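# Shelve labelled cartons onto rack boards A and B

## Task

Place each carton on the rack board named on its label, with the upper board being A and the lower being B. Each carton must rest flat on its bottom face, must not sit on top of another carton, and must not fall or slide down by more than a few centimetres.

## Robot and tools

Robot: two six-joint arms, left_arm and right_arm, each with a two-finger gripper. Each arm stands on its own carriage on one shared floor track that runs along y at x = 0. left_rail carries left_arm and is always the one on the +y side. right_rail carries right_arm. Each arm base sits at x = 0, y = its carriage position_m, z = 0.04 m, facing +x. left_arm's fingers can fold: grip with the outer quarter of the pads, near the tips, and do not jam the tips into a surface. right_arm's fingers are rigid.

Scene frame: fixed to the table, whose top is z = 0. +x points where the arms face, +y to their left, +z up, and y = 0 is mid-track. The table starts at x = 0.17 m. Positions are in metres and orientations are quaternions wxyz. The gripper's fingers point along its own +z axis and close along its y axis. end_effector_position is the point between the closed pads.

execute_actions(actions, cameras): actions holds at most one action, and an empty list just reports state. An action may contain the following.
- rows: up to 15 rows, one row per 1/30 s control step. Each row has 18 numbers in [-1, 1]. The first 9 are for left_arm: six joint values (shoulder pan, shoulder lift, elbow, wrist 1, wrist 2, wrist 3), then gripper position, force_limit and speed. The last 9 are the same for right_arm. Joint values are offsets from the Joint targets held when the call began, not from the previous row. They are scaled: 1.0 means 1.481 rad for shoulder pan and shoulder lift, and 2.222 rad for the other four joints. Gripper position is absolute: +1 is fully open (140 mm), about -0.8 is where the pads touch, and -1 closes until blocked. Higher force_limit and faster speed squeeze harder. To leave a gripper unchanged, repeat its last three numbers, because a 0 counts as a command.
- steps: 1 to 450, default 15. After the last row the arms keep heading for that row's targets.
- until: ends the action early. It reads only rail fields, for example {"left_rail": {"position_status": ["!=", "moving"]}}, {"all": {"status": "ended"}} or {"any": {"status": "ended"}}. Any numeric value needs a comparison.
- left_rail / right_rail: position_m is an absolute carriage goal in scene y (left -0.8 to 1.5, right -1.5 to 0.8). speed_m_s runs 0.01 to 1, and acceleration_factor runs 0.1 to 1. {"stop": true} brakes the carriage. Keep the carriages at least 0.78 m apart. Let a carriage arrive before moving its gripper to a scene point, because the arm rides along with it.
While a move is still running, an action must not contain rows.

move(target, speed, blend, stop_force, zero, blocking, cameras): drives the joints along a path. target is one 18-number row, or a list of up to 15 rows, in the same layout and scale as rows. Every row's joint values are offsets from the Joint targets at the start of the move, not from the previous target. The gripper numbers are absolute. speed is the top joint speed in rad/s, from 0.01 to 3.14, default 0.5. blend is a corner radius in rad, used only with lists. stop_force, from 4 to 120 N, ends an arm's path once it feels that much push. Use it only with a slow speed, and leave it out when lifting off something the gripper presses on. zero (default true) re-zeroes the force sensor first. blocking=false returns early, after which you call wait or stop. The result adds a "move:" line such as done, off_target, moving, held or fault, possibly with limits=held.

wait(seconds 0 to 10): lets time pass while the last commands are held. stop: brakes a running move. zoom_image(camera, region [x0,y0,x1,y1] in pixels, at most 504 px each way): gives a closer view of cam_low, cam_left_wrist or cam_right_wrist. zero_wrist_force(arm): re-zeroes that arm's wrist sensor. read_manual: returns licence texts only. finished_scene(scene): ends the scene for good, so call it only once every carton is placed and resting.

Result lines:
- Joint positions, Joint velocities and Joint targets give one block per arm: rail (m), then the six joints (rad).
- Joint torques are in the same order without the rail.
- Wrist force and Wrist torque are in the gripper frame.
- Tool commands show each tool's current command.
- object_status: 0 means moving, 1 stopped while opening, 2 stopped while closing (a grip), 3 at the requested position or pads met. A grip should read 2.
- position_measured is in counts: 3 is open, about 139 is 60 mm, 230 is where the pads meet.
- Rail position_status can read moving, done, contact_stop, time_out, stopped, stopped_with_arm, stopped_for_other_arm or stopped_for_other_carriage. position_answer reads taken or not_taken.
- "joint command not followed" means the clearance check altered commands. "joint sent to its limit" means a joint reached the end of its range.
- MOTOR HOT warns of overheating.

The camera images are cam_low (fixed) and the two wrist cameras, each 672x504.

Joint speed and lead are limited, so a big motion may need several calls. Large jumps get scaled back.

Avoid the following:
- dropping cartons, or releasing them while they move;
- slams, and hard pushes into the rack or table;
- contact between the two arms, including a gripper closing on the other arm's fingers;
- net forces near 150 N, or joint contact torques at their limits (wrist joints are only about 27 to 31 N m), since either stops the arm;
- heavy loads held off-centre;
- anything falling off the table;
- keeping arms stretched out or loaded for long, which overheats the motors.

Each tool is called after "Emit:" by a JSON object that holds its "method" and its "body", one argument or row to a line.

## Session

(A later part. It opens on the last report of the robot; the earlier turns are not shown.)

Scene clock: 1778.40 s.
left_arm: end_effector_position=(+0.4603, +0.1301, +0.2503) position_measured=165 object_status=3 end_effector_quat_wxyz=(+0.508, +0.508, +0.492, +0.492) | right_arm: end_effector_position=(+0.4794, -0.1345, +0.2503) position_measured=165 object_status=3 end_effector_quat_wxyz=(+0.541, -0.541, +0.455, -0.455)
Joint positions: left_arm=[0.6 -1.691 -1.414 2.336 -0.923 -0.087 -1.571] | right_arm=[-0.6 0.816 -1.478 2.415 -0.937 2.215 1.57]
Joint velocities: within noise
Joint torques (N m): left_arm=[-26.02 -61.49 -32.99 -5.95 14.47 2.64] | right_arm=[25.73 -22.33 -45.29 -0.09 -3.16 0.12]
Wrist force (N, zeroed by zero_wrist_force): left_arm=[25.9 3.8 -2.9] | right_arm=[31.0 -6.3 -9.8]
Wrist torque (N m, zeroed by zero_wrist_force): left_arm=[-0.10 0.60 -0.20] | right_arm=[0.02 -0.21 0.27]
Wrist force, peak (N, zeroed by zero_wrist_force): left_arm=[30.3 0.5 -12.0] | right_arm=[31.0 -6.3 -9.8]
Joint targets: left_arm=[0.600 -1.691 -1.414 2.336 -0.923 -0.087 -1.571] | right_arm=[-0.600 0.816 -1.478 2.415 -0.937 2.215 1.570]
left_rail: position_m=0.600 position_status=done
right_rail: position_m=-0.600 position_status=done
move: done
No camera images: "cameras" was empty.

Emit:
{"method": "move", "body": {
  "target": [0.000646,0.004116,-0.003576,0.000834,-0.00272,0,-0.286,1,0,0.002569,0.001964,-0.001527,0.000218,0.001712,0,-0.286,1,0],
  "speed": 0.02,
  "cameras": []
}}

Scene clock: 1791.70 s.
left_arm: end_effector_position=(+0.4603, +0.1283, +0.2503) position_measured=165 object_status=3 end_effector_quat_wxyz=(+0.507, +0.506, +0.493, +0.493) | right_arm: end_effector_position=(+0.4793, -0.1327, +0.2503) position_measured=165 object_status=3 end_effector_quat_wxyz=(+0.541, -0.541, +0.455, -0.455)
Joint positions: left_arm=[0.6 -1.69 -1.408 2.329 -0.921 -0.093 -1.571] | right_arm=[-0.6 0.82 -1.475 2.412 -0.937 2.219 1.57]
Joint velocities: within noise
Joint torques (N m): left_arm=[-11.15 -17.89 -72.3 -1.62 10.34 2.72] | right_arm=[39.88 -14.77 -52.69 -0.53 -9.58 -0.06]
Wrist force (N, zeroed by zero_wrist_force): left_arm=[62.7 7.6 -10.7] | right_arm=[63.9 -17.1 -16.6]
Wrist torque (N m, zeroed by zero_wrist_force): left_arm=[-0.38 -1.02 -1.36] | right_arm=[-0.35 -1.23 -0.13]
Wrist force, peak (N, zeroed by zero_wrist_force): left_arm=[62.7 7.6 -10.7] | right_arm=[63.9 -17.1 -16.6]
Joint targets: left_arm=[0.600 -1.690 -1.407 2.328 -0.921 -0.093 -1.571] | right_arm=[-0.600 0.820 -1.475 2.412 -0.937 2.219 1.570]
left_rail: position_m=0.600 position_status=done
right_rail: position_m=-0.600 position_status=done
move: done
No camera images: "cameras" was empty.

Emit:
{"method": "move", "body": {
  "target": [-0.000213,-0.012629,-0.00214,0.010556,-0.000142,0,-0.286,1,0,-0.000899,-0.013833,-0.002433,0.011653,-0.000599,0,-0.286,1,0],
  "speed": 0.03,
  "cameras": []
}}

Scene clock: 1853.07 s.
left_arm: end_effector_position=(+0.4602, +0.1287, +0.2603) position_measured=165 object_status=3 end_effector_quat_wxyz=(+0.507, +0.506, +0.493, +0.493) | right_arm: end_effector_position=(+0.4793, -0.1331, +0.2602) position_measured=165 object_status=3 end_effector_quat_wxyz=(+0.541, -0.541, +0.455, -0.455)
Joint positions: left_arm=[0.6 -1.691 -1.426 2.324 -0.898 -0.094 -1.571] | right_arm=[-0.6 0.819 -1.495 2.406 -0.911 2.218 1.57]
Joint velocities: within noise
Joint torques (N m): left_arm=[-31.61 -65.11 -71.25 -0.31 8.67 2.6] | right_arm=[11.2 -61.71 -59.57 -4.41 -24.31 0.23]
Wrist force (N, zeroed by zero_wrist_force): left_arm=[48.2 -5.4 -7.3] | right_arm=[49.5 14.5 -1.3]
Wrist torque (N m, zeroed by zero_wrist_force): left_arm=[0.18 -0.54 -0.68] | right_arm=[0.20 -0.08 -0.01]
Wrist force, peak (N, zeroed by zero_wrist_force): left_arm=[67.3 7.6 -11.0] | right_arm=[68.8 -18.5 -17.9]
Joint targets: left_arm=[0.600 -1.691 -1.426 2.324 -0.897 -0.094 -1.571] | right_arm=[-0.600 0.819 -1.495 2.406 -0.911 2.218 1.570]
left_rail: position_m=0.600 position_status=done
right_rail: position_m=-0.600 position_status=done
move: done
No camera images: "cameras" was empty.

Emit:
{"method": "move", "body": {
  "target": [
    [0,-0.028257,-0.007416,0.02625,0,0,-0.286,1,0,0,-0.030915,-0.008043,0.028649,0,0,-0.286,1,0],
    [0,-0.060079,-0.017674,0.057718,0,0,-0.286,1,0,0,-0.065419,-0.019115,0.062719,0,0,-0.286,1,0],
    [0,-0.089087,-0.029235,0.088613,0,0,-0.286,1,0,0,-0.096542,-0.031523,0.095871,0,0,-0.286,1,0]
  ],
  "speed": 0.1,
  "blend": 0.03,
  "cameras": ["cam_low"]
}}

Scene clock: 1930.23 s.
left_arm: end_effector_position=(+0.4602, +0.1287, +0.3450) position_measured=165 object_status=3 end_effector_quat_wxyz=(+0.507, +0.506, +0.494, +0.493) | right_arm: end_effector_position=(+0.4793, -0.1332, +0.3449) position_measured=165 object_status=3 end_effector_quat_wxyz=(+0.541, -0.541, +0.455, -0.455)
Joint positions: left_arm=[0.6 -1.691 -1.558 2.259 -0.701 -0.094 -1.571] | right_arm=[-0.6 0.819 -1.638 2.336 -0.698 2.218 1.57]
Joint velocities: within noise
Joint torques (N m): left_arm=[-19.24 -54.76 -73.93 -0.33 11.02 2.96] | right_arm=[15.93 -53.18 -64.95 -3.97 -15.06 0.36]
Wrist force (N, zeroed by zero_wrist_force): left_arm=[48.0 -6.7 -6.4] | right_arm=[49.2 14.7 -1.1]
Wrist torque (N m, zeroed by zero_wrist_force): left_arm=[0.20 -0.50 -0.59] | right_arm=[0.07 -0.13 -0.06]
Wrist force, peak (N, zeroed by zero_wrist_force): left_arm=[53.3 -5.7 -6.7] | right_arm=[54.5 16.1 -2.3]
Joint targets: left_arm=[0.600 -1.691 -1.558 2.259 -0.701 -0.094 -1.571] | right_arm=[-0.600 0.819 -1.638 2.336 -0.698 2.218 1.570]
left_rail: position_m=0.600 position_status=done
right_rail: position_m=-0.600 position_status=done
move: done
Images, in order (width x height): cam_low 672x504.

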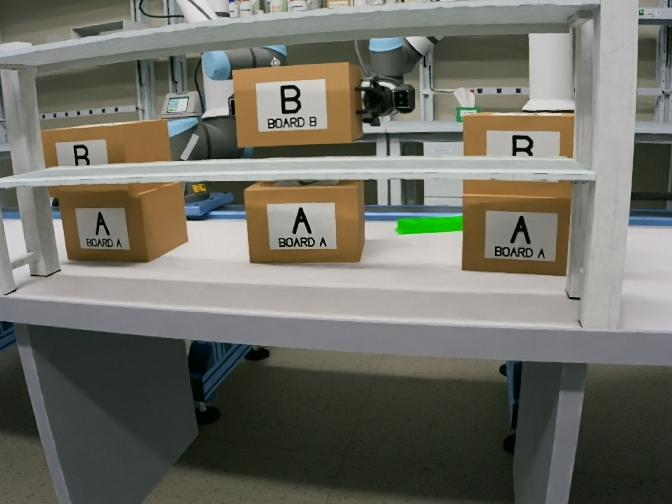

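Emit:
{"method": "move", "body": {
  "target": [
    [0.062706,0.014165,-0.009722,0.00028,0.041795,0,-0.286,1,0,-0.049253,0.019743,-0.012142,-0.001017,-0.032828,0,-0.286,1,0],
    [0.123313,0.031576,-0.022092,0.001045,0.082191,0,-0.286,1,0,-0.092883,0.042578,-0.026943,-0.001437,-0.061909,0,-0.286,1,0],
    [0.181406,0.051783,-0.036961,0.002446,0.120911,0,-0.286,1,0,-0.131402,0.067951,-0.044217,-0.001073,-0.087582,0,-0.286,1,0],
    [0.236565,0.074334,-0.054182,0.004636,0.157676,0,-0.286,1,0,-0.165319,0.095306,-0.063782,0.000258,-0.110189,0,-0.286,1,0],
    [0.288197,0.098707,-0.07359,0.007799,0.19209,0,-0.286,1,0,-0.19515,0.123965,-0.085424,0.002798,-0.130072,0,-0.286,1,0],
    [0.336412,0.124665,-0.095082,0.01199,0.224227,0,-0.286,1,0,-0.221388,0.153748,-0.10904,0.006564,-0.147561,0,-0.286,1,0],
    [0.381146,0.151898,-0.118539,0.017295,0.254043,0,-0.286,1,0,-0.244534,0.184349,-0.134497,0.011624,-0.162988,0,-0.286,1,0],
    [0.422333,0.180099,-0.143843,0.023803,0.281495,0,-0.286,1,0,-0.265086,0.215463,-0.161664,0.018053,-0.176686,0,-0.286,1,0]
  ],
  "speed": 0.12,
  "blend": 0.03,
  "cameras": ["cam_low","cam_left_wrist"]
}}

Scene clock: 1953.13 s.
left_arm: end_effector_position=(+0.7954, +0.1290, +0.3449) position_measured=165 object_status=3 end_effector_quat_wxyz=(+0.507, +0.506, +0.494, +0.493) | right_arm: end_effector_position=(+0.8142, -0.1332, +0.3449) position_measured=165 object_status=3 end_effector_quat_wxyz=(+0.541, -0.541, +0.455, -0.455)
Joint positions: left_arm=[0.6 -1.065 -1.291 1.939 -0.648 0.532 -1.571] | right_arm=[-0.6 0.426 -1.319 1.977 -0.658 1.825 1.57]
Joint velocities: within noise
Joint torques (N m): left_arm=[-22.02 -43.09 -74.02 -1.55 21.01 2.94] | right_arm=[19.06 -66.73 -60.84 -4.58 -21.46 0.37]
Wrist force (N, zeroed by zero_wrist_force): left_arm=[43.3 -4.0 -3.7] | right_arm=[44.5 15.4 -4.5]
Wrist torque (N m, zeroed by zero_wrist_force): left_arm=[-0.01 -0.30 -0.58] | right_arm=[-0.13 -0.88 -0.56]
Wrist force, peak (N, zeroed by zero_wrist_force): left_arm=[54.1 -4.6 -7.4] | right_arm=[55.1 16.5 -1.4]
Joint targets: left_arm=[0.600 -1.065 -1.291 1.939 -0.648 0.532 -1.571] | right_arm=[-0.600 0.426 -1.319 1.977 -0.658 1.825 1.570]
left_rail: position_m=0.600 position_status=done
right_rail: position_m=-0.600 position_status=done
move: done
camera_calibration:
cam_left_wrist: T_world_to_cam=[[-0.0181233, -0.00125956, 0.999835, -0.321235], [-0.362546, -0.931934, -0.00774565, 0.407368], [0.93179, -0.362627, 0.0164331, -0.517271], [0, 0, 0, 1]] pos_world=[0.623855, 0.191659, 0.332838]
Images, in order (width x height): cam_low 672x504, cam_left_wrist 672x504.

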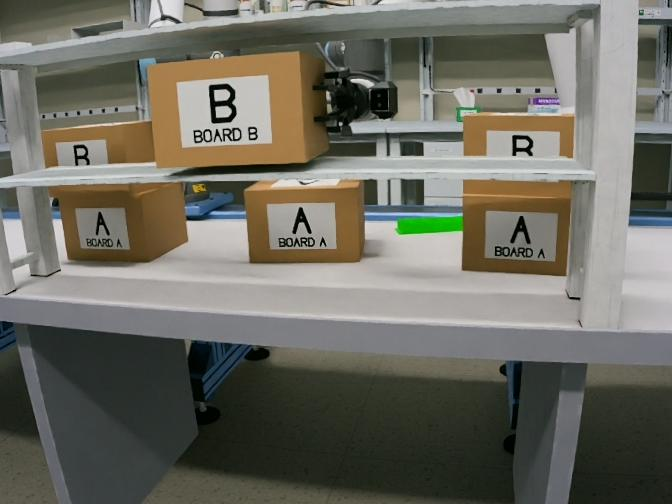

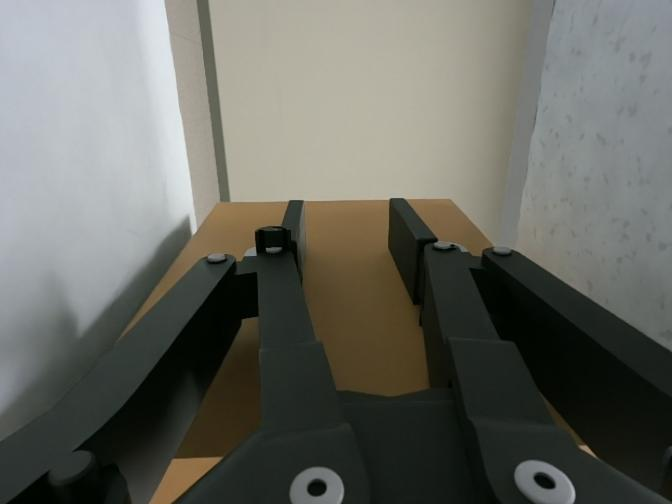

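Emit:
{"method": "move", "body": {
  "target": [0,0.022236,0.009513,-0.024334,0,0,-0.286,1,0,0,0.02288,0.009661,-0.024911,0,0,-0.286,1,0],
  "speed": 0.03,
  "stop_force": 7,
  "cameras": ["cam_low"]
}}

Scene clock: 1978.83 s.
left_arm: end_effector_position=(+0.7956, +0.1288, +0.3299) position_measured=165 object_status=3 end_effector_quat_wxyz=(+0.507, +0.506, +0.494, +0.493) | right_arm: end_effector_position=(+0.8146, -0.1332, +0.3293) position_measured=165 object_status=3 end_effector_quat_wxyz=(+0.541, -0.541, +0.455, -0.456)
Joint positions: left_arm=[0.6 -1.065 -1.275 1.95 -0.675 0.532 -1.571] | right_arm=[-0.6 0.426 -1.302 1.988 -0.687 1.825 1.57]
Joint velocities: within noise
Joint torques (N m): left_arm=[-33.29 -86.81 -70.14 -2.36 20.73 2.93] | right_arm=[24.97 -88.8 -57.54 -4.46 -20.13 0.4]
Wrist force (N, zeroed by zero_wrist_force): left_arm=[42.9 -0.6 -3.8] | right_arm=[45.8 13.0 -4.6]
Wrist torque (N m, zeroed by zero_wrist_force): left_arm=[0.31 0.09 -0.38] | right_arm=[-0.43 -0.73 -0.40]
Wrist force, peak (N, zeroed by zero_wrist_force): left_arm=[46.1 7.8 1.0] | right_arm=[49.7 4.3 -8.2]
Joint targets: left_arm=[0.600 -1.065 -1.275 1.950 -0.675 0.532 -1.571] | right_arm=[-0.600 0.426 -1.302 1.988 -0.687 1.825 1.570]
left_rail: position_m=0.600 position_status=done
right_rail: position_m=-0.600 position_status=done
move: contact (left_arm, right_arm); left_arm: the wrist 1 is farthest, 0.027 rad from its target; right_arm: the wrist 1 is farthest, 0.027 rad from its target
Images, in order (width x height): cam_low 672x504.

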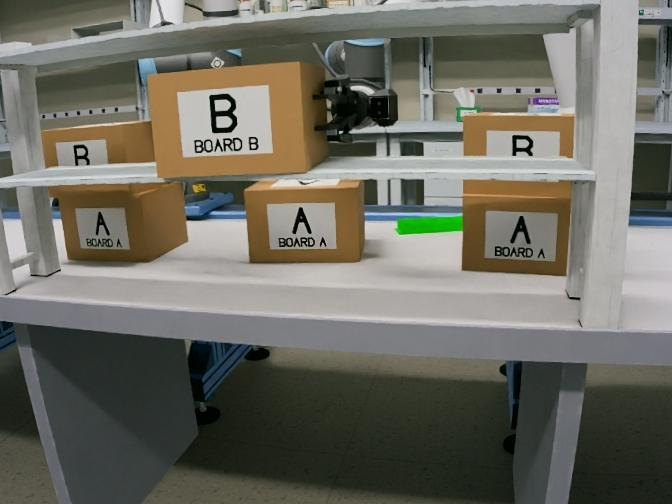

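Emit:
{"method": "move", "body": {
  "target": [
    [0.006385,-0.007053,0.008071,-0.00337,0.004256,0,-0.286,1,0,-0.01233,-0.006348,0.007298,-0.003067,-0.008218,0,-0.286,1,0],
    [-0.061502,-0.06077,0.054252,-0.013747,-0.040409,0,-0.286,1,0,0.011341,-0.066656,0.057468,-0.012591,0.007467,0,-0.286,1,0],
    [-0.154176,-0.117181,0.100564,-0.02246,-0.102178,0,-0.286,1,0,0.048081,-0.133265,0.109511,-0.020236,0.031955,0,-0.286,1,0],
    [-0.431291,-0.228599,0.179065,-0.026698,-0.286882,0,-0.286,1,0,0.238436,-0.238553,0.179026,-0.019575,0.158832,0,-0.286,1,0],
    [-0.431291,-0.133829,0.207226,-0.118026,-0.286882,0,-0.286,1,0,0.238436,-0.139573,0.20842,-0.114941,0.158832,0,-0.286,1,0],
    [-0.431291,-0.01713,0.224401,-0.212983,-0.286882,0,-0.286,1,0,0.238436,-0.016039,0.226481,-0.215341,0.158832,0,-0.286,1,0],
    [-0.431291,0.105567,0.229215,-0.299577,-0.286882,0,-0.286,1,0,0.238436,0.114563,0.231566,-0.307475,0.158832,0,-0.286,1,0]
  ],
  "speed": [0.025,0.1,0.15,0.35,0.35,0.35,0.3],
  "blend": [0,0.01,0.02,0.04,0.04,0.04,0],
  "cameras": ["cam_low","cam_left_wrist","cam_right_wrist"]
}}

Scene clock: 2076.37 s.
left_arm: end_effector_position=(+0.4602, +0.1728, +0.0956) position_measured=165 object_status=3 end_effector_quat_wxyz=(+0.507, +0.507, +0.493, +0.493) | right_arm: end_effector_position=(+0.4792, -0.1551, +0.0952) position_measured=165 object_status=3 end_effector_quat_wxyz=(+0.541, -0.541, +0.455, -0.455)
Joint positions: left_arm=[0.6 -1.704 -1.119 2.459 -1.34 -0.106 -1.571] | right_arm=[-0.6 0.779 -1.132 2.503 -1.37 2.178 1.57]
Joint velocities: within noise
Joint torques (N m): left_arm=[-13.24 -31.5 1.24 -2.24 -1.92 2.73] | right_arm=[11.43 -38.58 -2.56 -6.28 3.38 0.39]
Wrist force (N, zeroed by zero_wrist_force): left_arm=[-0.1 -0.3 0.2] | right_arm=[1.9 3.5 0.3]
Wrist torque (N m, zeroed by zero_wrist_force): left_arm=[-0.06 0.02 0.01] | right_arm=[0.81 -0.41 0.01]
Wrist force, peak (N, zeroed by zero_wrist_force): left_arm=[43.4 -0.4 -3.9] | right_arm=[46.6 13.4 -4.4]
Joint targets: left_arm=[0.600 -1.704 -1.119 2.459 -1.340 -0.106 -1.571] | right_arm=[-0.600 0.779 -1.132 2.503 -1.370 2.178 1.570]
left_rail: position_m=0.600 position_status=done
right_rail: position_m=-0.600 position_status=done
move: done
camera_calibration:
cam_left_wrist: T_world_to_cam=[[-0.0182174, -0.00119704, 0.999833, -0.0779818], [-0.363843, -0.931428, -0.00774452, 0.3253], [0.931282, -0.363924, 0.0165326, -0.184492], [0, 0, 0, 1]] pos_world=[0.288752, 0.235759, 0.0835382]
cam_right_wrist: T_world_to_cam=[[-0.0169457, 0.0187465, -0.999681, 0.113139], [-0.467756, 0.883518, 0.0244972, 0.36061], [0.883695, 0.468022, -0.006203, -0.17413], [0, 0, 0, 1]] pos_world=[0.324473, -0.23923, 0.103188]

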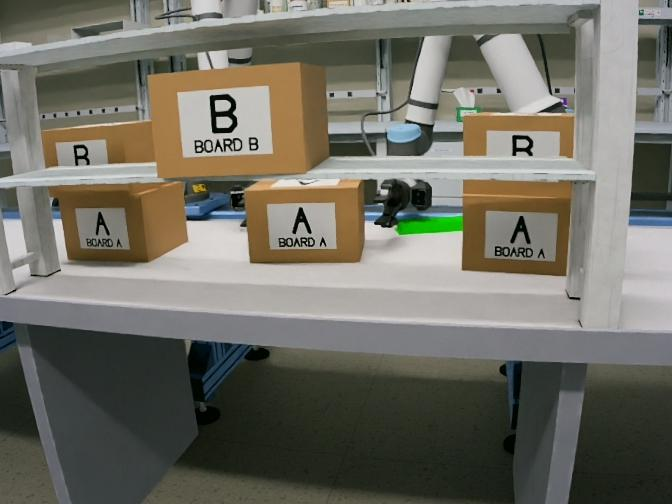

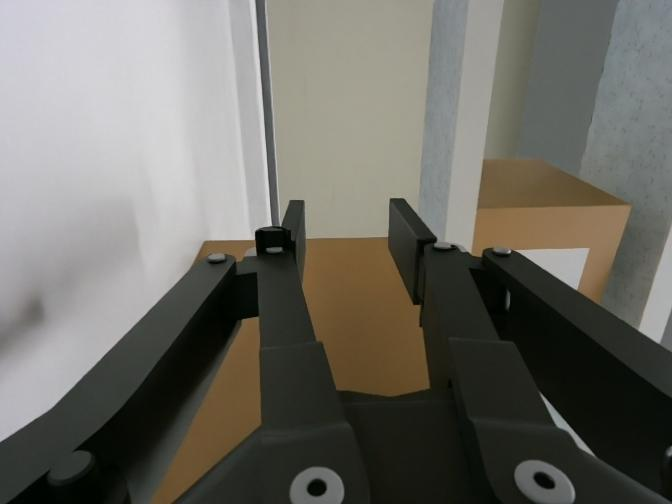

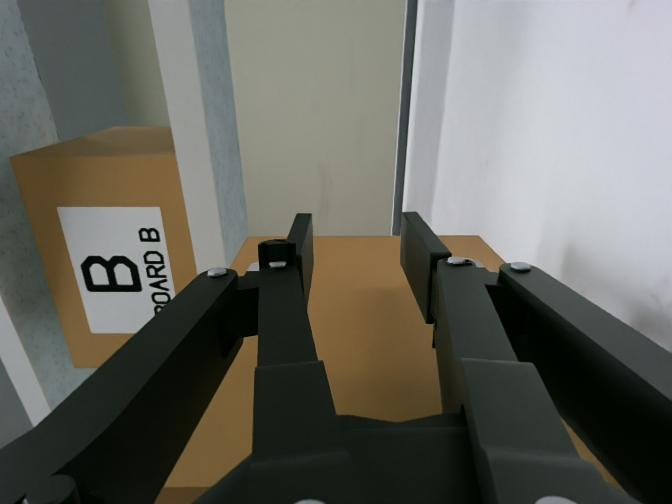

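Emit:
{"method": "zero_wrist_force", "body": {
  "arm": "left_arm"
}}

Emit:
{"method": "zero_wrist_force", "body": {
  "arm": "right_arm"
}}

Emit:
{"method": "move", "body": {
  "target": [0.013891,0.020318,-0.039117,0.025574,0.009259,0,-0.286,1,0,0.0472,0.014562,-0.030116,0.02041,0.03146,0,-0.286,1,0],
  "speed": 0.035,
  "stop_force": 5,
  "cameras": ["cam_left_wrist","cam_right_wrist"]
}}

Wrist force sensor zeroed.

Wrist force sensor zeroed.

Scene clock: 2105.73 s.
left_arm: end_effector_position=(+0.4625, +0.1384, +0.0954) position_measured=165 object_status=3 end_effector_quat_wxyz=(+0.507, +0.507, +0.493, +0.493) | right_arm: end_effector_position=(+0.4783, -0.1364, +0.0950) position_measured=165 object_status=3 end_effector_quat_wxyz=(+0.541, -0.542, +0.455, -0.455)
Joint positions: left_arm=[0.6 -1.688 -1.096 2.393 -1.297 -0.09 -1.571] | right_arm=[-0.6 0.815 -1.121 2.468 -1.347 2.214 1.57]
Joint velocities: within noise
Joint torques (N m): left_arm=[-12.46 -79.06 -2.34 -0.86 -1.58 2.36] | right_arm=[-14.16 -65.84 -8.8 -6.44 -2 0.45]
Wrist force (N, zeroed by zero_wrist_force): left_arm=[0.8 -0.1 -0.2] | right_arm=[0.9 0.7 -1.3]
Wrist torque (N m, zeroed by zero_wrist_force): left_arm=[0.08 0.02 0.02] | right_arm=[0.06 0.12 -0.01]
Wrist force, peak (N, zeroed by zero_wrist_force): left_arm=[7.4 0.0 -2.9] | right_arm=[9.5 -1.4 -3.0]
Joint targets: left_arm=[0.600 -1.688 -1.096 2.393 -1.297 -0.090 -1.571] | right_arm=[-0.600 0.815 -1.121 2.468 -1.347 2.214 1.570]
left_rail: position_m=0.600 position_status=done
right_rail: position_m=-0.600 position_status=done
move: contact (left_arm, right_arm); left_arm: the elbow is farthest, 0.020 rad from its target; right_arm: the shoulder pan is farthest, 0.034 rad from its target
camera_calibration:
cam_left_wrist: T_world_to_cam=[[-0.0182545, -0.00128985, 0.999833, -0.0777514], [-0.363841, -0.931428, -0.00784443, 0.294102], [0.931282, -0.363923, 0.0165334, -0.19915], [0, 0, 0, 1]] pos_world=[0.291052, 0.201359, 0.083338]
cam_right_wrist: T_world_to_cam=[[-0.0169879, 0.0186116, -0.999682, 0.112558], [-0.467754, 0.883522, 0.0243977, 0.34373], [0.883695, 0.46802, -0.00630352, -0.182166], [0, 0, 0, 1]] pos_world=[0.323672, -0.22053, 0.102988]
Images, in order (width x height): cam_left_wrist 672x504, cam_right_wrist 672x504.

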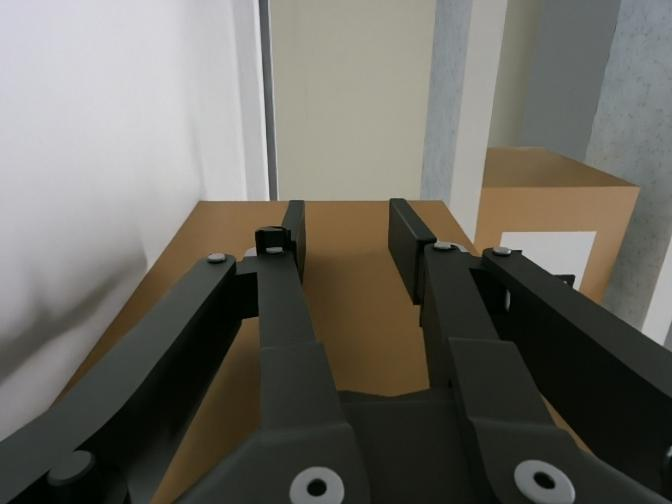

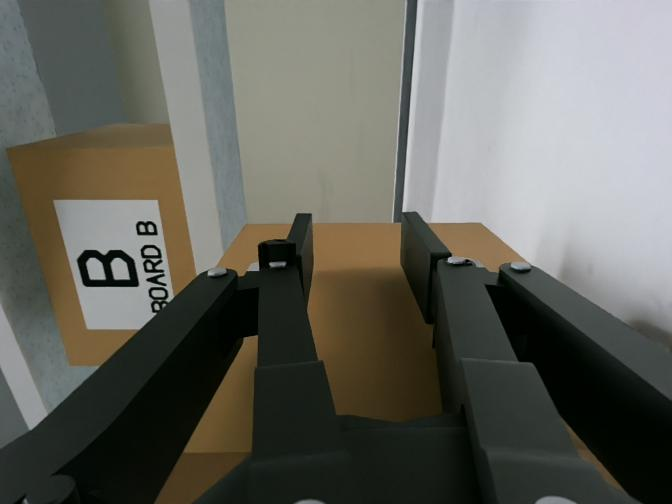

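Emit:
{"method": "move", "body": {
  "target": [0.000617,0.000903,-0.001738,0.001137,0.000411,0,-0.286,1,0,0.002551,0.000787,-0.001628,0.001104,0.0017,0,-0.286,1,0],
  "speed": 0.02,
  "cameras": []
}}

Scene clock: 2117.63 s.
left_arm: end_effector_position=(+0.4627, +0.1365, +0.0954) position_measured=165 object_status=3 end_effector_quat_wxyz=(+0.507, +0.507, +0.493, +0.493) | right_arm: end_effector_position=(+0.4782, -0.1345, +0.0950) position_measured=165 object_status=3 end_effector_quat_wxyz=(+0.541, -0.542, +0.455, -0.455)
Joint positions: left_arm=[0.6 -1.687 -1.094 2.389 -1.294 -0.089 -1.571] | right_arm=[-0.6 0.819 -1.12 2.465 -1.344 2.218 1.57]
Joint velocities: within noise
Joint torques (N m): left_arm=[5.55 -41.35 -33.44 2.66 7.99 1.88] | right_arm=[15.59 -43.28 -29.79 -0.03 -0.54 0.13]
Wrist force (N, zeroed by zero_wrist_force): left_arm=[12.4 -3.9 2.2] | right_arm=[19.5 -3.3 -7.9]
Wrist torque (N m, zeroed by zero_wrist_force): left_arm=[0.09 0.43 0.25] | right_arm=[-0.20 -0.74 -0.47]
Wrist force, peak (N, zeroed by zero_wrist_force): left_arm=[12.4 -3.9 2.2] | right_arm=[19.5 -3.3 -7.9]
Joint targets: left_arm=[0.600 -1.687 -1.094 2.389 -1.294 -0.089 -1.571] | right_arm=[-0.600 0.819 -1.120 2.465 -1.344 2.218 1.570]
left_rail: position_m=0.600 position_status=done
right_rail: position_m=-0.600 position_status=done
move: done
No camera images: "cameras" was empty.

Emit:
{"method": "move", "body": {
  "target": [0.000617,0.000903,-0.001738,0.001137,0.000411,0,-0.286,1,0,0.002551,0.000787,-0.001628,0.001104,0.0017,0,-0.286,1,0],
  "speed": 0.02,
  "cameras": []
}}

Scene clock: 2149.83 s.
left_arm: end_effector_position=(+0.4628, +0.1346, +0.0954) position_measured=165 object_status=3 end_effector_quat_wxyz=(+0.507, +0.507, +0.493, +0.493) | right_arm: end_effector_position=(+0.4780, -0.1325, +0.0950) position_measured=165 object_status=3 end_effector_quat_wxyz=(+0.541, -0.542, +0.455, -0.455)
Joint positions: left_arm=[0.6 -1.686 -1.093 2.385 -1.292 -0.088 -1.571] | right_arm=[-0.6 0.822 -1.119 2.461 -1.342 2.221 1.57]
Joint velocities: within noise
Joint torques (N m): left_arm=[-4.81 -42.41 -45.29 0.53 16.39 0.32] | right_arm=[24.42 -42.5 -36.82 -0.83 -3.88 0.3]
Wrist force (N, zeroed by zero_wrist_force): left_arm=[30.4 -6.2 5.6] | right_arm=[37.4 -7.6 -11.3]
Wrist torque (N m, zeroed by zero_wrist_force): left_arm=[0.30 1.18 0.08] | right_arm=[-0.52 -1.54 -0.89]
Wrist force, peak (N, zeroed by zero_wrist_force): left_arm=[30.4 -6.2 5.6] | right_arm=[37.4 -7.6 -11.3]
Joint targets: left_arm=[0.600 -1.686 -1.093 2.385 -1.292 -0.088 -1.571] | right_arm=[-0.600 0.823 -1.119 2.461 -1.342 2.221 1.570]
left_rail: position_m=0.600 position_status=done
right_rail: position_m=-0.600 position_status=done
move: done
No camera images: "cameras" was empty.

Emit:
{"method": "move", "body": {
  "target": [0.001424,0.004893,-0.009413,0.006157,-0.012552,0,-0.286,1,0,-0.013678,-0.00329,0.006806,-0.004613,-0.022618,0,-0.286,1,0],
  "speed": 0.04,
  "cameras": []
}}

Scene clock: 2169.17 s.
left_arm: end_effector_position=(+0.4626, +0.1336, +0.0956) position_measured=165 object_status=3 end_effector_quat_wxyz=(+0.499, +0.499, +0.501, +0.501) | right_arm: end_effector_position=(+0.4785, -0.1314, +0.0950) position_measured=165 object_status=3 end_effector_quat_wxyz=(+0.547, -0.548, +0.447, -0.447)
Joint positions: left_arm=[0.6 -1.684 -1.086 2.364 -1.278 -0.116 -1.571] | right_arm=[-0.6 0.802 -1.123 2.476 -1.352 2.171 1.57]
Joint velocities: within noise
Joint torques (N m): left_arm=[-4.74 -45.51 -48.08 0.23 5.76 -0.7] | right_arm=[-1.9 -64.42 -20.91 -10.18 -17.13 0.41]
Wrist force (N, zeroed by zero_wrist_force): left_arm=[31.6 -6.2 5.7] | right_arm=[36.2 -9.6 -15.5]
Wrist torque (N m, zeroed by zero_wrist_force): left_arm=[0.27 1.30 0.13] | right_arm=[-0.75 -1.44 -0.76]
Wrist force, peak (N, zeroed by zero_wrist_force): left_arm=[35.1 -5.1 6.9] | right_arm=[37.8 -12.3 -16.0]
Joint targets: left_arm=[0.600 -1.684 -1.086 2.364 -1.278 -0.116 -1.571] | right_arm=[-0.600 0.802 -1.123 2.476 -1.352 2.171 1.570]
left_rail: position_m=0.600 position_status=done
right_rail: position_m=-0.600 position_status=done
move: done
No camera images: "cameras" was empty.

Emit:
{"method": "move", "body": {
  "target": [0.00189,0.004929,-0.009483,0.006198,-0.012242,0,-0.286,1,0,-0.014036,-0.00325,0.006722,-0.004556,-0.022857,0,-0.286,1,0],
  "speed": 0.04,
  "cameras": ["cam_left_wrist","cam_right_wrist"]
}}

Scene clock: 2191.80 s.
left_arm: end_effector_position=(+0.4625, +0.1327, +0.0958) position_measured=165 object_status=3 end_effector_quat_wxyz=(+0.492, +0.492, +0.508, +0.508) | right_arm: end_effector_position=(+0.4787, -0.1303, +0.0950) position_measured=165 object_status=3 end_effector_quat_wxyz=(+0.554, -0.555, +0.439, -0.439)
Joint positions: left_arm=[0.6 -1.681 -1.078 2.343 -1.264 -0.143 -1.571] | right_arm=[-0.6 0.782 -1.128 2.491 -1.362 2.121 1.57]
Joint velocities: within noise
Joint torques (N m): left_arm=[1.31 -47.39 -56.57 0.38 7.2 -1.1] | right_arm=[6.44 -67.03 -19.65 -10.18 -24.34 0.29]
Wrist force (N, zeroed by zero_wrist_force): left_arm=[46.1 -5.5 -9.4] | right_arm=[45.3 -1.7 -5.4]
Wrist torque (N m, zeroed by zero_wrist_force): left_arm=[-0.10 -1.17 -0.98] | right_arm=[0.18 0.91 0.56]
Wrist force, peak (N, zeroed by zero_wrist_force): left_arm=[46.1 -5.5 -9.4] | right_arm=[45.3 -1.7 -5.4]
Joint targets: left_arm=[0.600 -1.681 -1.078 2.343 -1.264 -0.143 -1.571] | right_arm=[-0.600 0.781 -1.128 2.491 -1.362 2.120 1.570]
left_rail: position_m=0.600 position_status=done
right_rail: position_m=-0.600 position_status=done
move: done
camera_calibration:
cam_left_wrist: T_world_to_cam=[[-0.0181441, -0.00238257, 0.999833, -0.0780646], [-0.307445, -0.951534, -0.00784672, 0.265372], [0.951393, -0.307536, 0.0165322, -0.218012], [0, 0, 0, 1]] pos_world=[0.287586, 0.185278, 0.083738]
cam_right_wrist: T_world_to_cam=[[-0.0181226, 0.0176471, -0.99968, 0.11297], [-0.519782, 0.853948, 0.0244974, 0.35962], [0.854107, 0.52006, -0.00630308, -0.164415], [0, 0, 0, 1]] pos_world=[0.329399, -0.223585, 0.103088]
Images, in order (width x height): cam_left_wrist 672x504, cam_right_wrist 672x504.

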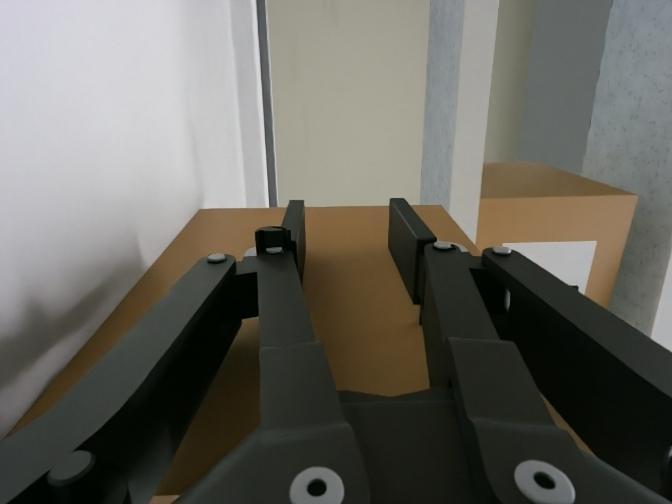

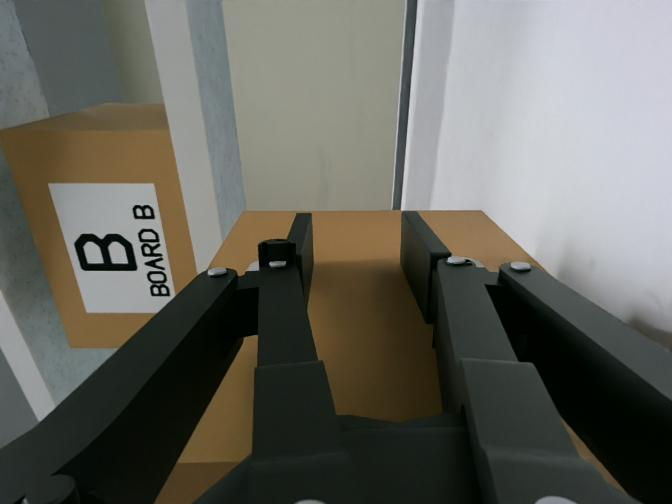

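Emit:
{"method": "move", "body": {
  "target": [
    [-0.000578,-0.001065,0.002049,-0.00134,0.002765,0,-0.286,1,0,0.003406,0.000864,-0.001787,0.001212,0.00542,0,-0.286,1,0],
    [-0.000578,-0.015764,0.002055,0.008451,0.002765,0,-0.286,1,0,0.003406,-0.016797,-0.00178,0.012976,0.00542,0,-0.286,1,0]
  ],
  "speed": [0.02,0.03],
  "cameras": []
}}

Scene clock: 2229.80 s.
left_arm: end_effector_position=(+0.4624, +0.1327, +0.1057) position_measured=165 object_status=3 end_effector_quat_wxyz=(+0.494, +0.493, +0.506, +0.506) | right_arm: end_effector_position=(+0.4788, -0.1303, +0.1050) position_measured=165 object_status=3 end_effector_quat_wxyz=(+0.553, -0.553, +0.441, -0.441)
Joint positions: left_arm=[0.6 -1.682 -1.102 2.347 -1.246 -0.137 -1.571] | right_arm=[-0.6 0.787 -1.153 2.487 -1.333 2.132 1.57]
Joint velocities: within noise
Joint torques (N m): left_arm=[-32.24 -85.89 -34.6 0.22 21.31 -1.32] | right_arm=[35.63 -77.04 -38.82 -3.74 -6.32 0.42]
Wrist force (N, zeroed by zero_wrist_force): left_arm=[43.3 -8.0 -4.5] | right_arm=[43.3 13.7 -2.6]
Wrist torque (N m, zeroed by zero_wrist_force): left_arm=[0.00 -0.32 -0.51] | right_arm=[0.04 0.46 0.17]
Wrist force, peak (N, zeroed by zero_wrist_force): left_arm=[46.7 -4.6 -9.9] | right_arm=[48.5 0.3 -2.5]
Joint targets: left_arm=[0.600 -1.682 -1.102 2.347 -1.246 -0.137 -1.571] | right_arm=[-0.600 0.787 -1.153 2.487 -1.333 2.132 1.570]
left_rail: position_m=0.600 position_status=done
right_rail: position_m=-0.600 position_status=done
move: done
No camera images: "cameras" was empty.

Emit:
{"method": "move", "body": {
  "target": [
    [0,-0.05556,-0.001604,0.038636,0,0,-0.286,1,0,0,-0.06725,-0.001892,0.046715,0,0,-0.286,1,0],
    [0,-0.108014,-0.005845,0.077839,0,0,-0.286,1,0,0,-0.130074,-0.006843,0.093541,0,0,-0.286,1,0],
    [0,-0.157145,-0.012599,0.11734,0,0,-0.286,1,0,0,-0.188258,-0.014661,0.14014,0,0,-0.286,1,0],
    [0,-0.208733,-0.023219,0.162345,0,0,-0.286,1,0,0,-0.248528,-0.026859,0.192509,0,0,-0.286,1,0],
    [0,-0.25545,-0.036737,0.207,0,0,-0.286,1,0,0,-0.302228,-0.042213,0.243655,0,0,-0.286,1,0],
    [0,-0.296983,-0.05297,0.250916,0,0,-0.286,1,0,0,-0.349043,-0.060437,0.293082,0,0,-0.286,1,0],
    [0,-0.332403,-0.071702,0.293256,0,0,-0.286,1,0,0,-0.387694,-0.081153,0.33956,0,0,-0.286,1,0],
    [0,-0.362474,-0.09281,0.334407,0,0,-0.286,1,0,0,-0.419557,-0.104235,0.38388,0,0,-0.286,1,0],
    [0,-0.387347,-0.116137,0.374313,0,0,-0.286,1,0,0,-0.445045,-0.129463,0.426096,0,0,-0.286,1,0],
    [0,-0.40585,-0.139473,0.409981,0,0,-0.286,1,0,0,-0.463352,-0.154422,0.463257,0,0,-0.286,1,0],
    [0,-0.420164,-0.164442,0.444492,0,0,-0.286,1,0,0,-0.4769,-0.180853,0.498718,0,0,-0.286,1,0],
    [0,-0.43041,-0.190923,0.477801,0,0,-0.286,1,0,0,-0.486011,-0.208582,0.53252,0,0,-0.286,1,0]
  ],
  "speed": 0.2,
  "blend": 0.03,
  "cameras": ["cam_low"]
}}

Scene clock: 2305.87 s.
left_arm: end_effector_position=(+0.4625, +0.1330, +0.6002) position_measured=165 object_status=3 end_effector_quat_wxyz=(+0.494, +0.493, +0.506, +0.506) end_effector_velocity=(+0.000, +0.000, +0.001) end_effector_angular_velocity=(+0.003, +0.000, +0.000) | right_arm: end_effector_position=(+0.4790, -0.1302, +0.5996) position_measured=165 object_status=3 end_effector_quat_wxyz=(+0.553, -0.553, +0.441, -0.441)
Joint positions: left_arm=[0.6 -1.682 -1.739 1.923 -0.184 -0.137 -1.571] | right_arm=[-0.6 0.787 -1.873 2.024 -0.15 2.132 1.57]
Joint velocities: left_arm=[0 0.001 0 -0.001 0.005 0.001 0] | right_arm=[within noise]
Joint torques (N m): left_arm=[-25.88 -36.55 -73.87 0.53 16.55 -1.51] | right_arm=[29.26 -31.77 -66.18 -3.55 -21.38 0.1]
Wrist force (N, zeroed by zero_wrist_force): left_arm=[43.2 -7.1 -3.3] | right_arm=[42.6 12.7 -4.9]
Wrist torque (N m, zeroed by zero_wrist_force): left_arm=[0.10 -0.08 -0.38] | right_arm=[0.05 0.32 0.09]
Wrist force, peak (N, zeroed by zero_wrist_force): left_arm=[52.2 -6.7 -2.8] | right_arm=[51.7 14.9 -6.0]
Joint targets: left_arm=[0.600 -1.682 -1.739 1.923 -0.184 -0.137 -1.571] | right_arm=[-0.600 0.787 -1.873 2.024 -0.150 2.132 1.570]
left_rail: position_m=0.600 position_status=done
right_rail: position_m=-0.600 position_status=done
move: done
Images, in order (width x height): cam_low 672x504.

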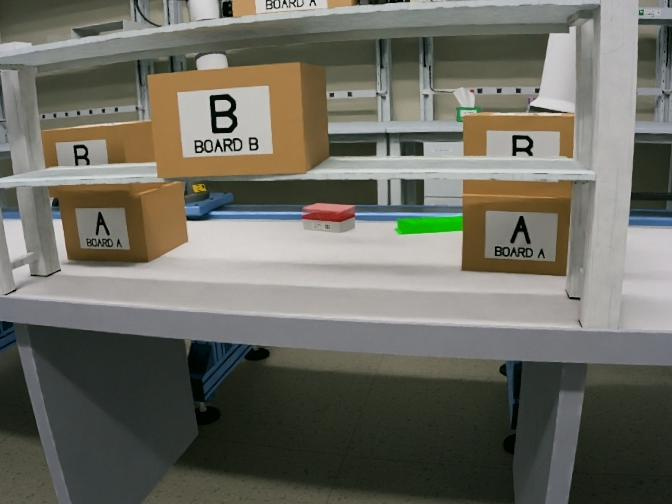

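Emit:
{"method": "move", "body": {
  "target": [
    [0.060374,0.014702,-0.008117,-0.001682,0.04024,0,-0.286,1,0,-0.04898,0.021555,-0.009938,-0.004429,-0.032647,0,-0.286,1,0],
    [0.118822,0.032949,-0.018522,-0.00344,0.079198,0,-0.286,1,0,-0.092058,0.046723,-0.022195,-0.008947,-0.061359,0,-0.286,1,0],
    [0.174958,0.054341,-0.031171,-0.005049,0.116613,0,-0.286,1,0,-0.12982,0.074935,-0.036703,-0.013243,-0.086528,0,-0.286,1,0],
    [0.228388,0.078475,-0.04602,-0.006285,0.152226,0,-0.286,1,0,-0.162853,0.105625,-0.053398,-0.017004,-0.108545,0,-0.286,1,0],
    [0.278567,0.104906,-0.063017,-0.006905,0.185672,0,-0.286,1,0,-0.191767,0.138118,-0.072197,-0.019862,-0.127817,0,-0.286,1,0],
    [0.325575,0.133372,-0.082148,-0.006748,0.217003,0,-0.286,1,0,-0.217074,0.172162,-0.093073,-0.021677,-0.144685,0,-0.286,1,0],
    [0.369332,0.16357,-0.10339,-0.005633,0.246168,0,-0.286,1,0,-0.239308,0.207403,-0.115985,-0.022254,-0.159504,0,-0.286,1,0],
    [0.409761,0.195193,-0.12672,-0.003381,0.273116,0,-0.286,1,0,-0.259006,0.243481,-0.140891,-0.021394,-0.172634,0,-0.286,1,0]
  ],
  "speed": 0.13,
  "blend": 0.03,
  "cameras": ["cam_low"]
}}

Scene clock: 2378.20 s.
left_arm: end_effector_position=(+0.7954, +0.1330, +0.6003) position_measured=165 object_status=3 end_effector_quat_wxyz=(+0.494, +0.493, +0.506, +0.506) | right_arm: end_effector_position=(+0.8119, -0.1302, +0.5996) position_measured=165 object_status=3 end_effector_quat_wxyz=(+0.553, -0.553, +0.441, -0.441)
Joint positions: left_arm=[0.6 -1.076 -1.45 1.642 -0.191 0.47 -1.571] | right_arm=[-0.6 0.403 -1.513 1.711 -0.198 1.749 1.57]
Joint velocities: within noise
Joint torques (N m): left_arm=[-14.58 -31.44 -73.46 -1.67 20.63 -1.7] | right_arm=[15.35 -51.55 -65.88 -4.06 -19.61 0.09]
Wrist force (N, zeroed by zero_wrist_force): left_arm=[39.0 -5.7 -0.4] | right_arm=[38.4 13.7 -6.8]
Wrist torque (N m, zeroed by zero_wrist_force): left_arm=[-0.08 0.24 -0.30] | right_arm=[-0.16 -0.39 -0.39]
Wrist force, peak (N, zeroed by zero_wrist_force): left_arm=[48.3 -7.7 -3.2] | right_arm=[48.6 14.5 -5.0]
Joint targets: left_arm=[0.600 -1.075 -1.450 1.642 -0.191 0.470 -1.571] | right_arm=[-0.600 0.403 -1.512 1.711 -0.198 1.749 1.570]
left_rail: position_m=0.600 position_status=done
right_rail: position_m=-0.600 position_status=done
move: done; blend cut to 0.0299 rad at target 7
Images, in order (width x height): cam_low 672x504.

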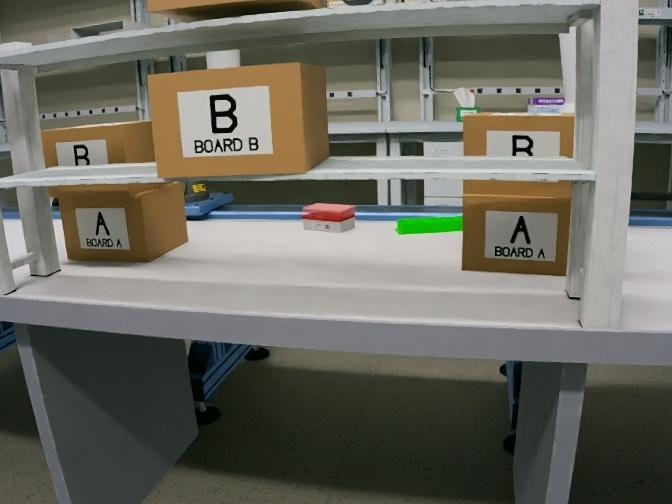

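Emit:
{"method": "move", "body": {
  "target": [0,0.009952,0.024765,-0.031398,0,0,-0.286,1,0,0,0.010381,0.024967,-0.031886,0,0,-0.286,1,0],
  "speed": 0.03,
  "stop_force": 7,
  "cameras": ["cam_low"]
}}

Scene clock: 2394.57 s.
left_arm: end_effector_position=(+0.7957, +0.1327, +0.5797) position_measured=165 object_status=3 end_effector_quat_wxyz=(+0.494, +0.493, +0.506, +0.506) | right_arm: end_effector_position=(+0.8124, -0.1301, +0.5783) position_measured=165 object_status=3 end_effector_quat_wxyz=(+0.553, -0.553, +0.441, -0.441)
Joint positions: left_arm=[0.6 -1.075 -1.443 1.67 -0.227 0.47 -1.571] | right_arm=[-0.6 0.403 -1.504 1.74 -0.236 1.749 1.57]
Joint velocities: within noise
Joint torques (N m): left_arm=[-24.69 -70.46 -70.68 -1.9 19.29 -1.72] | right_arm=[21.13 -74.03 -61.48 -4.05 -18.34 0.13]
Wrist force (N, zeroed by zero_wrist_force): left_arm=[40.4 -2.4 -1.0] | right_arm=[41.6 10.7 -7.8]
Wrist torque (N m, zeroed by zero_wrist_force): left_arm=[0.52 0.47 -0.22] | right_arm=[-0.36 -0.39 -0.24]
Wrist force, peak (N, zeroed by zero_wrist_force): left_arm=[43.0 -6.5 0.2] | right_arm=[44.2 8.2 -9.1]
Joint targets: left_arm=[0.600 -1.075 -1.443 1.670 -0.227 0.470 -1.571] | right_arm=[-0.600 0.403 -1.504 1.740 -0.236 1.749 1.570]
left_rail: position_m=0.600 position_status=done
right_rail: position_m=-0.600 position_status=done
move: contact (left_arm, right_arm); left_arm: the wrist 1 is farthest, 0.033 rad from its target; right_arm: the wrist 1 is farthest, 0.033 rad from its target
Images, in order (width x height): cam_low 672x504.

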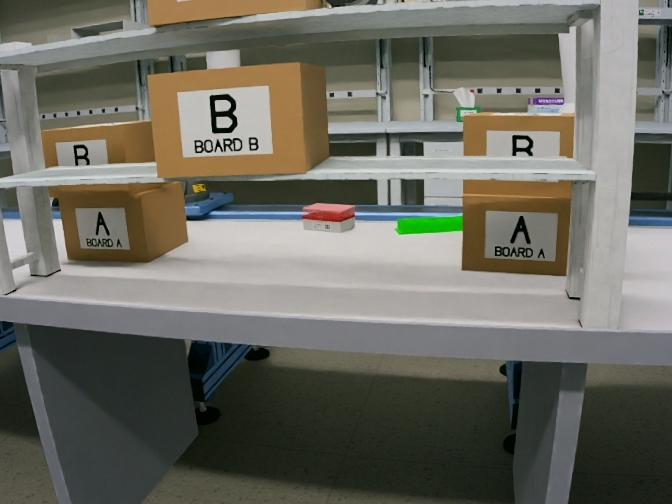

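Emit:
{"method": "move", "body": {
  "target": [
    [0.00469,-0.010751,0.008112,-0.000946,0.003126,0,-0.286,1,0,-0.01317,-0.007147,0.005084,-0.000321,-0.008778,0,-0.286,1,0],
    [-0.062081,-0.067393,0.048791,-0.003872,-0.041379,0,-0.286,1,0,0.001093,-0.083095,0.055687,-0.000302,0.000729,0,-0.286,1,0],
    [-0.151824,-0.132947,0.091513,-0.002901,-0.101194,0,-0.286,1,0,0.030618,-0.163694,0.102553,0.006553,0.020408,0,-0.286,1,0],
    [-0.349926,-0.249292,0.139674,0.026485,-0.206006,0,-0.286,1,0,0.200939,-0.235344,0.121076,0.035786,0.160933,0,-0.286,1,0]
  ],
  "speed": [0.02,0.1,0.15,0.35],
  "blend": [0,0.01,0.02,0],
  "cameras": ["cam_low","cam_right_wrist"]
}}

Scene clock: 2466.40 s.
left_arm: end_effector_position=(+0.5050, +0.1670, +0.6000) position_measured=165 object_status=3 end_effector_quat_wxyz=(+0.509, +0.509, +0.491, +0.491) | right_arm: end_effector_position=(+0.5250, -0.1570, +0.6000) position_measured=165 object_status=3 end_effector_quat_wxyz=(+0.539, -0.540, +0.457, -0.457)
Joint positions: left_arm=[0.6 -1.593 -1.812 1.98 -0.169 0.012 -1.571] | right_arm=[-0.6 0.7 -1.853 2.009 -0.156 2.106 1.57]
Joint velocities: within noise
Joint torques (N m): left_arm=[-14.84 -48.45 -36.9 3.23 -2.28 -1.28] | right_arm=[14.8 -34.01 -35.21 0.71 3.38 0.15]
Wrist force (N, zeroed by zero_wrist_force): left_arm=[0.0 0.0 -0.2] | right_arm=[-5.2 -1.8 1.0]
Wrist torque (N m, zeroed by zero_wrist_force): left_arm=[0.00 -0.01 -0.01] | right_arm=[-0.45 1.18 -0.02]
Wrist force, peak (N, zeroed by zero_wrist_force): left_arm=[40.8 -2.0 -0.9] | right_arm=[42.1 11.3 -7.9]
Joint targets: left_arm=[0.600 -1.594 -1.812 1.980 -0.168 0.012 -1.571] | right_arm=[-0.600 0.700 -1.853 2.009 -0.156 2.106 1.570]
left_rail: position_m=0.600 position_status=done
right_rail: position_m=-0.600 position_status=done
move: done
camera_calibration:
cam_right_wrist: T_world_to_cam=[[-0.0166819, 0.0190456, -0.999679, 0.618635], [-0.461543, 0.886777, 0.0245965, 0.368597], [0.886961, 0.461805, -0.0060028, -0.21348], [0, 0, 0, 1]] pos_world=[0.369792, -0.240059, 0.608089]
Images, in order (width x height): cam_low 672x504, cam_right_wrist 672x504.

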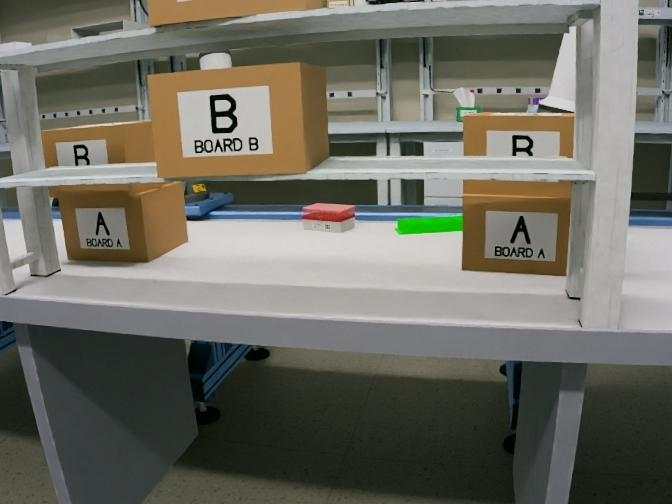

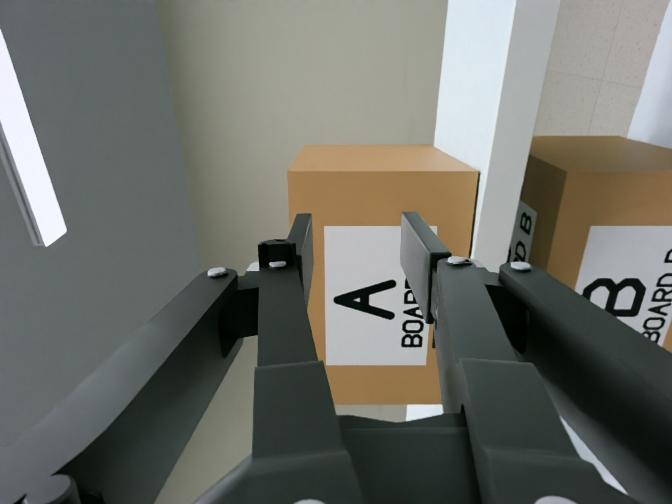

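Emit:
{"method": "execute_actions", "body": {
  "actions": [
    {"right_rail":{"position_m":-1.1},"steps":200,"until":{"right_rail":{"position_status":["!=","moving"]}}}
  ],
  "cameras": []
}}

Emit:
{"method": "execute_actions", "body": {
  "actions": [
    {"left_rail":{"position_m":0.1},"steps":200,"until":{"left_rail":{"position_status":["!=","moving"]}}}
  ],
  "cameras": ["cam_low","cam_left_wrist","cam_right_wrist"]
}}

Scene clock: 2473.97 s.
left_arm: end_effector_position=(+0.5049, +0.1670, +0.6000) position_measured=165 object_status=3 end_effector_quat_wxyz=(+0.509, +0.509, +0.491, +0.491) | right_arm: end_effector_position=(+0.5249, -0.6569, +0.6001) position_measured=165 object_status=3 end_effector_quat_wxyz=(+0.539, -0.540, +0.457, -0.457) end_effector_velocity=(-0.001, +0.000, -0.001) end_effector_angular_velocity=(+0.000, +0.001, +0.001)
Joint positions: left_arm=[0.6 -1.594 -1.812 1.98 -0.168 0.012 -1.571] | right_arm=[-1.1 0.7 -1.853 2.009 -0.156 2.106 1.57]
Joint velocities: left_arm=[within noise] | right_arm=[-0.001 0.002 0.001 0 0 0.001 0]
Joint torques (N m): left_arm=[-14.51 -46.43 -45.63 1.38 -1.97 -1.31] | right_arm=[9.25 -19.27 -44.32 -0.12 2.93 0.14]
Wrist force (N, zeroed by zero_wrist_force): left_arm=[-0.2 0.2 -0.3] | right_arm=[-5.0 -2.0 0.9]
Wrist torque (N m, zeroed by zero_wrist_force): left_arm=[0.02 0.05 0.00] | right_arm=[-0.49 1.13 -0.02]
Wrist force, peak (N, zeroed by zero_wrist_force): left_arm=[0.4 0.3 -0.2] | right_arm=[-7.1 -1.8 1.3]
Joint targets: left_arm=[0.600 -1.594 -1.812 1.980 -0.168 0.012 -1.571] | right_arm=[-1.100 0.700 -1.853 2.009 -0.156 2.106 1.570]
Tool commands: left_gripper/position=-0.286 left_gripper/force_limit=+1.0 left_gripper/speed=+0.0 right_gripper/position=-0.286 right_gripper/force_limit=+1.0 right_gripper/speed=+0.0
left_rail: position_m=0.600 position_status=done
right_rail: position_m=-1.100 position_status=done
No camera images: "cameras" was empty.

Scene clock: 2475.97 s.
left_arm: end_effector_position=(+0.5049, -0.3329, +0.6000) position_measured=165 object_status=3 end_effector_quat_wxyz=(+0.509, +0.509, +0.491, +0.491) end_effector_velocity=(+0.000, -0.002, -0.002) end_effector_angular_velocity=(+0.003, +0.000, -0.001) | right_arm: end_effector_position=(+0.5249, -0.6570, +0.6001) position_measured=165 object_status=3 end_effector_quat_wxyz=(+0.539, -0.540, +0.457, -0.457)
Joint positions: left_arm=[0.1 -1.594 -1.812 1.98 -0.168 0.012 -1.571] | right_arm=[-1.1 0.7 -1.853 2.009 -0.156 2.106 1.57]
Joint velocities: left_arm=[-0.001 0 0.002 0.001 -0.001 0.001 0] | right_arm=[within noise]
Joint torques (N m): left_arm=[-2.08 -7.28 -48.14 1.01 -1.13 -0.72] | right_arm=[7.58 -12.37 -47.82 -0.54 2.55 -0.11]
Wrist force (N, zeroed by zero_wrist_force): left_arm=[0.1 0.1 0.1] | right_arm=[-5.2 -1.9 0.6]
Wrist torque (N m, zeroed by zero_wrist_force): left_arm=[0.00 -0.01 -0.01] | right_arm=[-0.47 1.19 -0.02]
Wrist force, peak (N, zeroed by zero_wrist_force): left_arm=[-1.7 0.0 -0.3] | right_arm=[-5.5 -1.6 0.7]
Joint targets: left_arm=[0.100 -1.594 -1.812 1.980 -0.168 0.012 -1.571] | right_arm=[-1.100 0.700 -1.853 2.009 -0.156 2.106 1.570]
Tool commands: left_gripper/position=-0.286 left_gripper/force_limit=+1.0 left_gripper/speed=+0.0 right_gripper/position=-0.286 right_gripper/force_limit=+1.0 right_gripper/speed=+0.0
left_rail: position_m=0.100 position_status=done
right_rail: position_m=-1.100 position_status=done
camera_calibration:
cam_left_wrist: T_world_to_cam=[[-0.0181883, -0.000968962, 0.999834, -0.582027], [-0.370774, -0.928692, -0.0076449, -0.121177], [0.928545, -0.370851, 0.0165321, -0.419421], [0, 0, 0, 1]] pos_world=[0.333935, -0.268643, 0.587938]
cam_right_wrist: T_world_to_cam=[[-0.0166819, 0.0190456, -0.999679, 0.628157], [-0.461543, 0.886777, 0.0245965, 0.811939], [0.886961, 0.461805, -0.0060028, 0.0175109], [0, 0, 0, 1]] pos_world=[0.369692, -0.740059, 0.608089]

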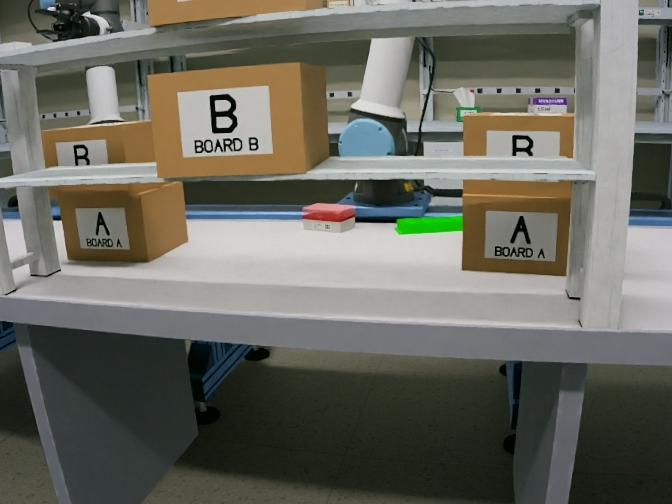

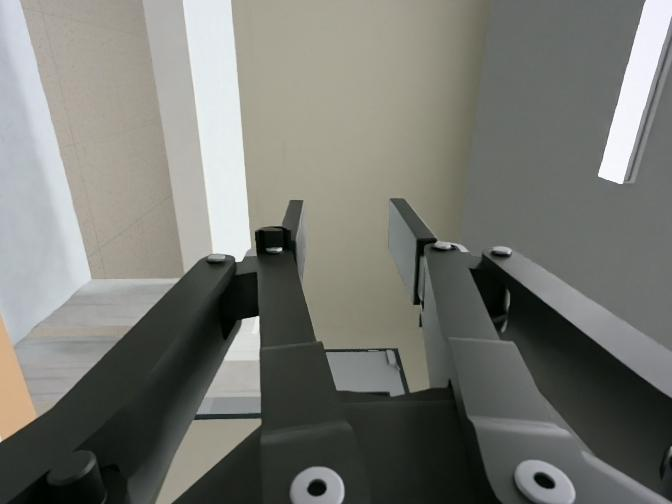

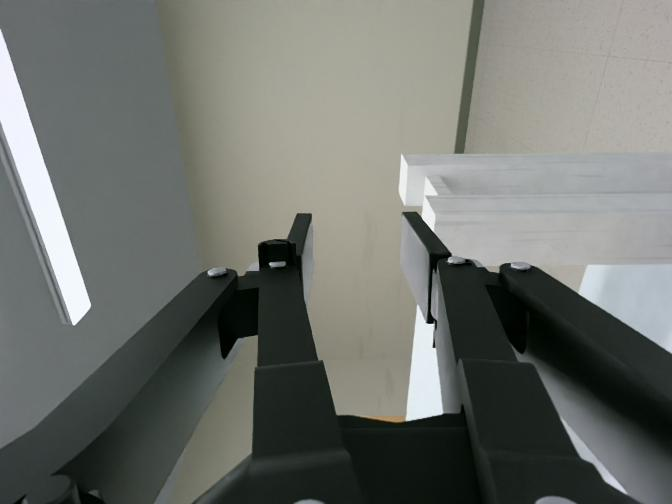

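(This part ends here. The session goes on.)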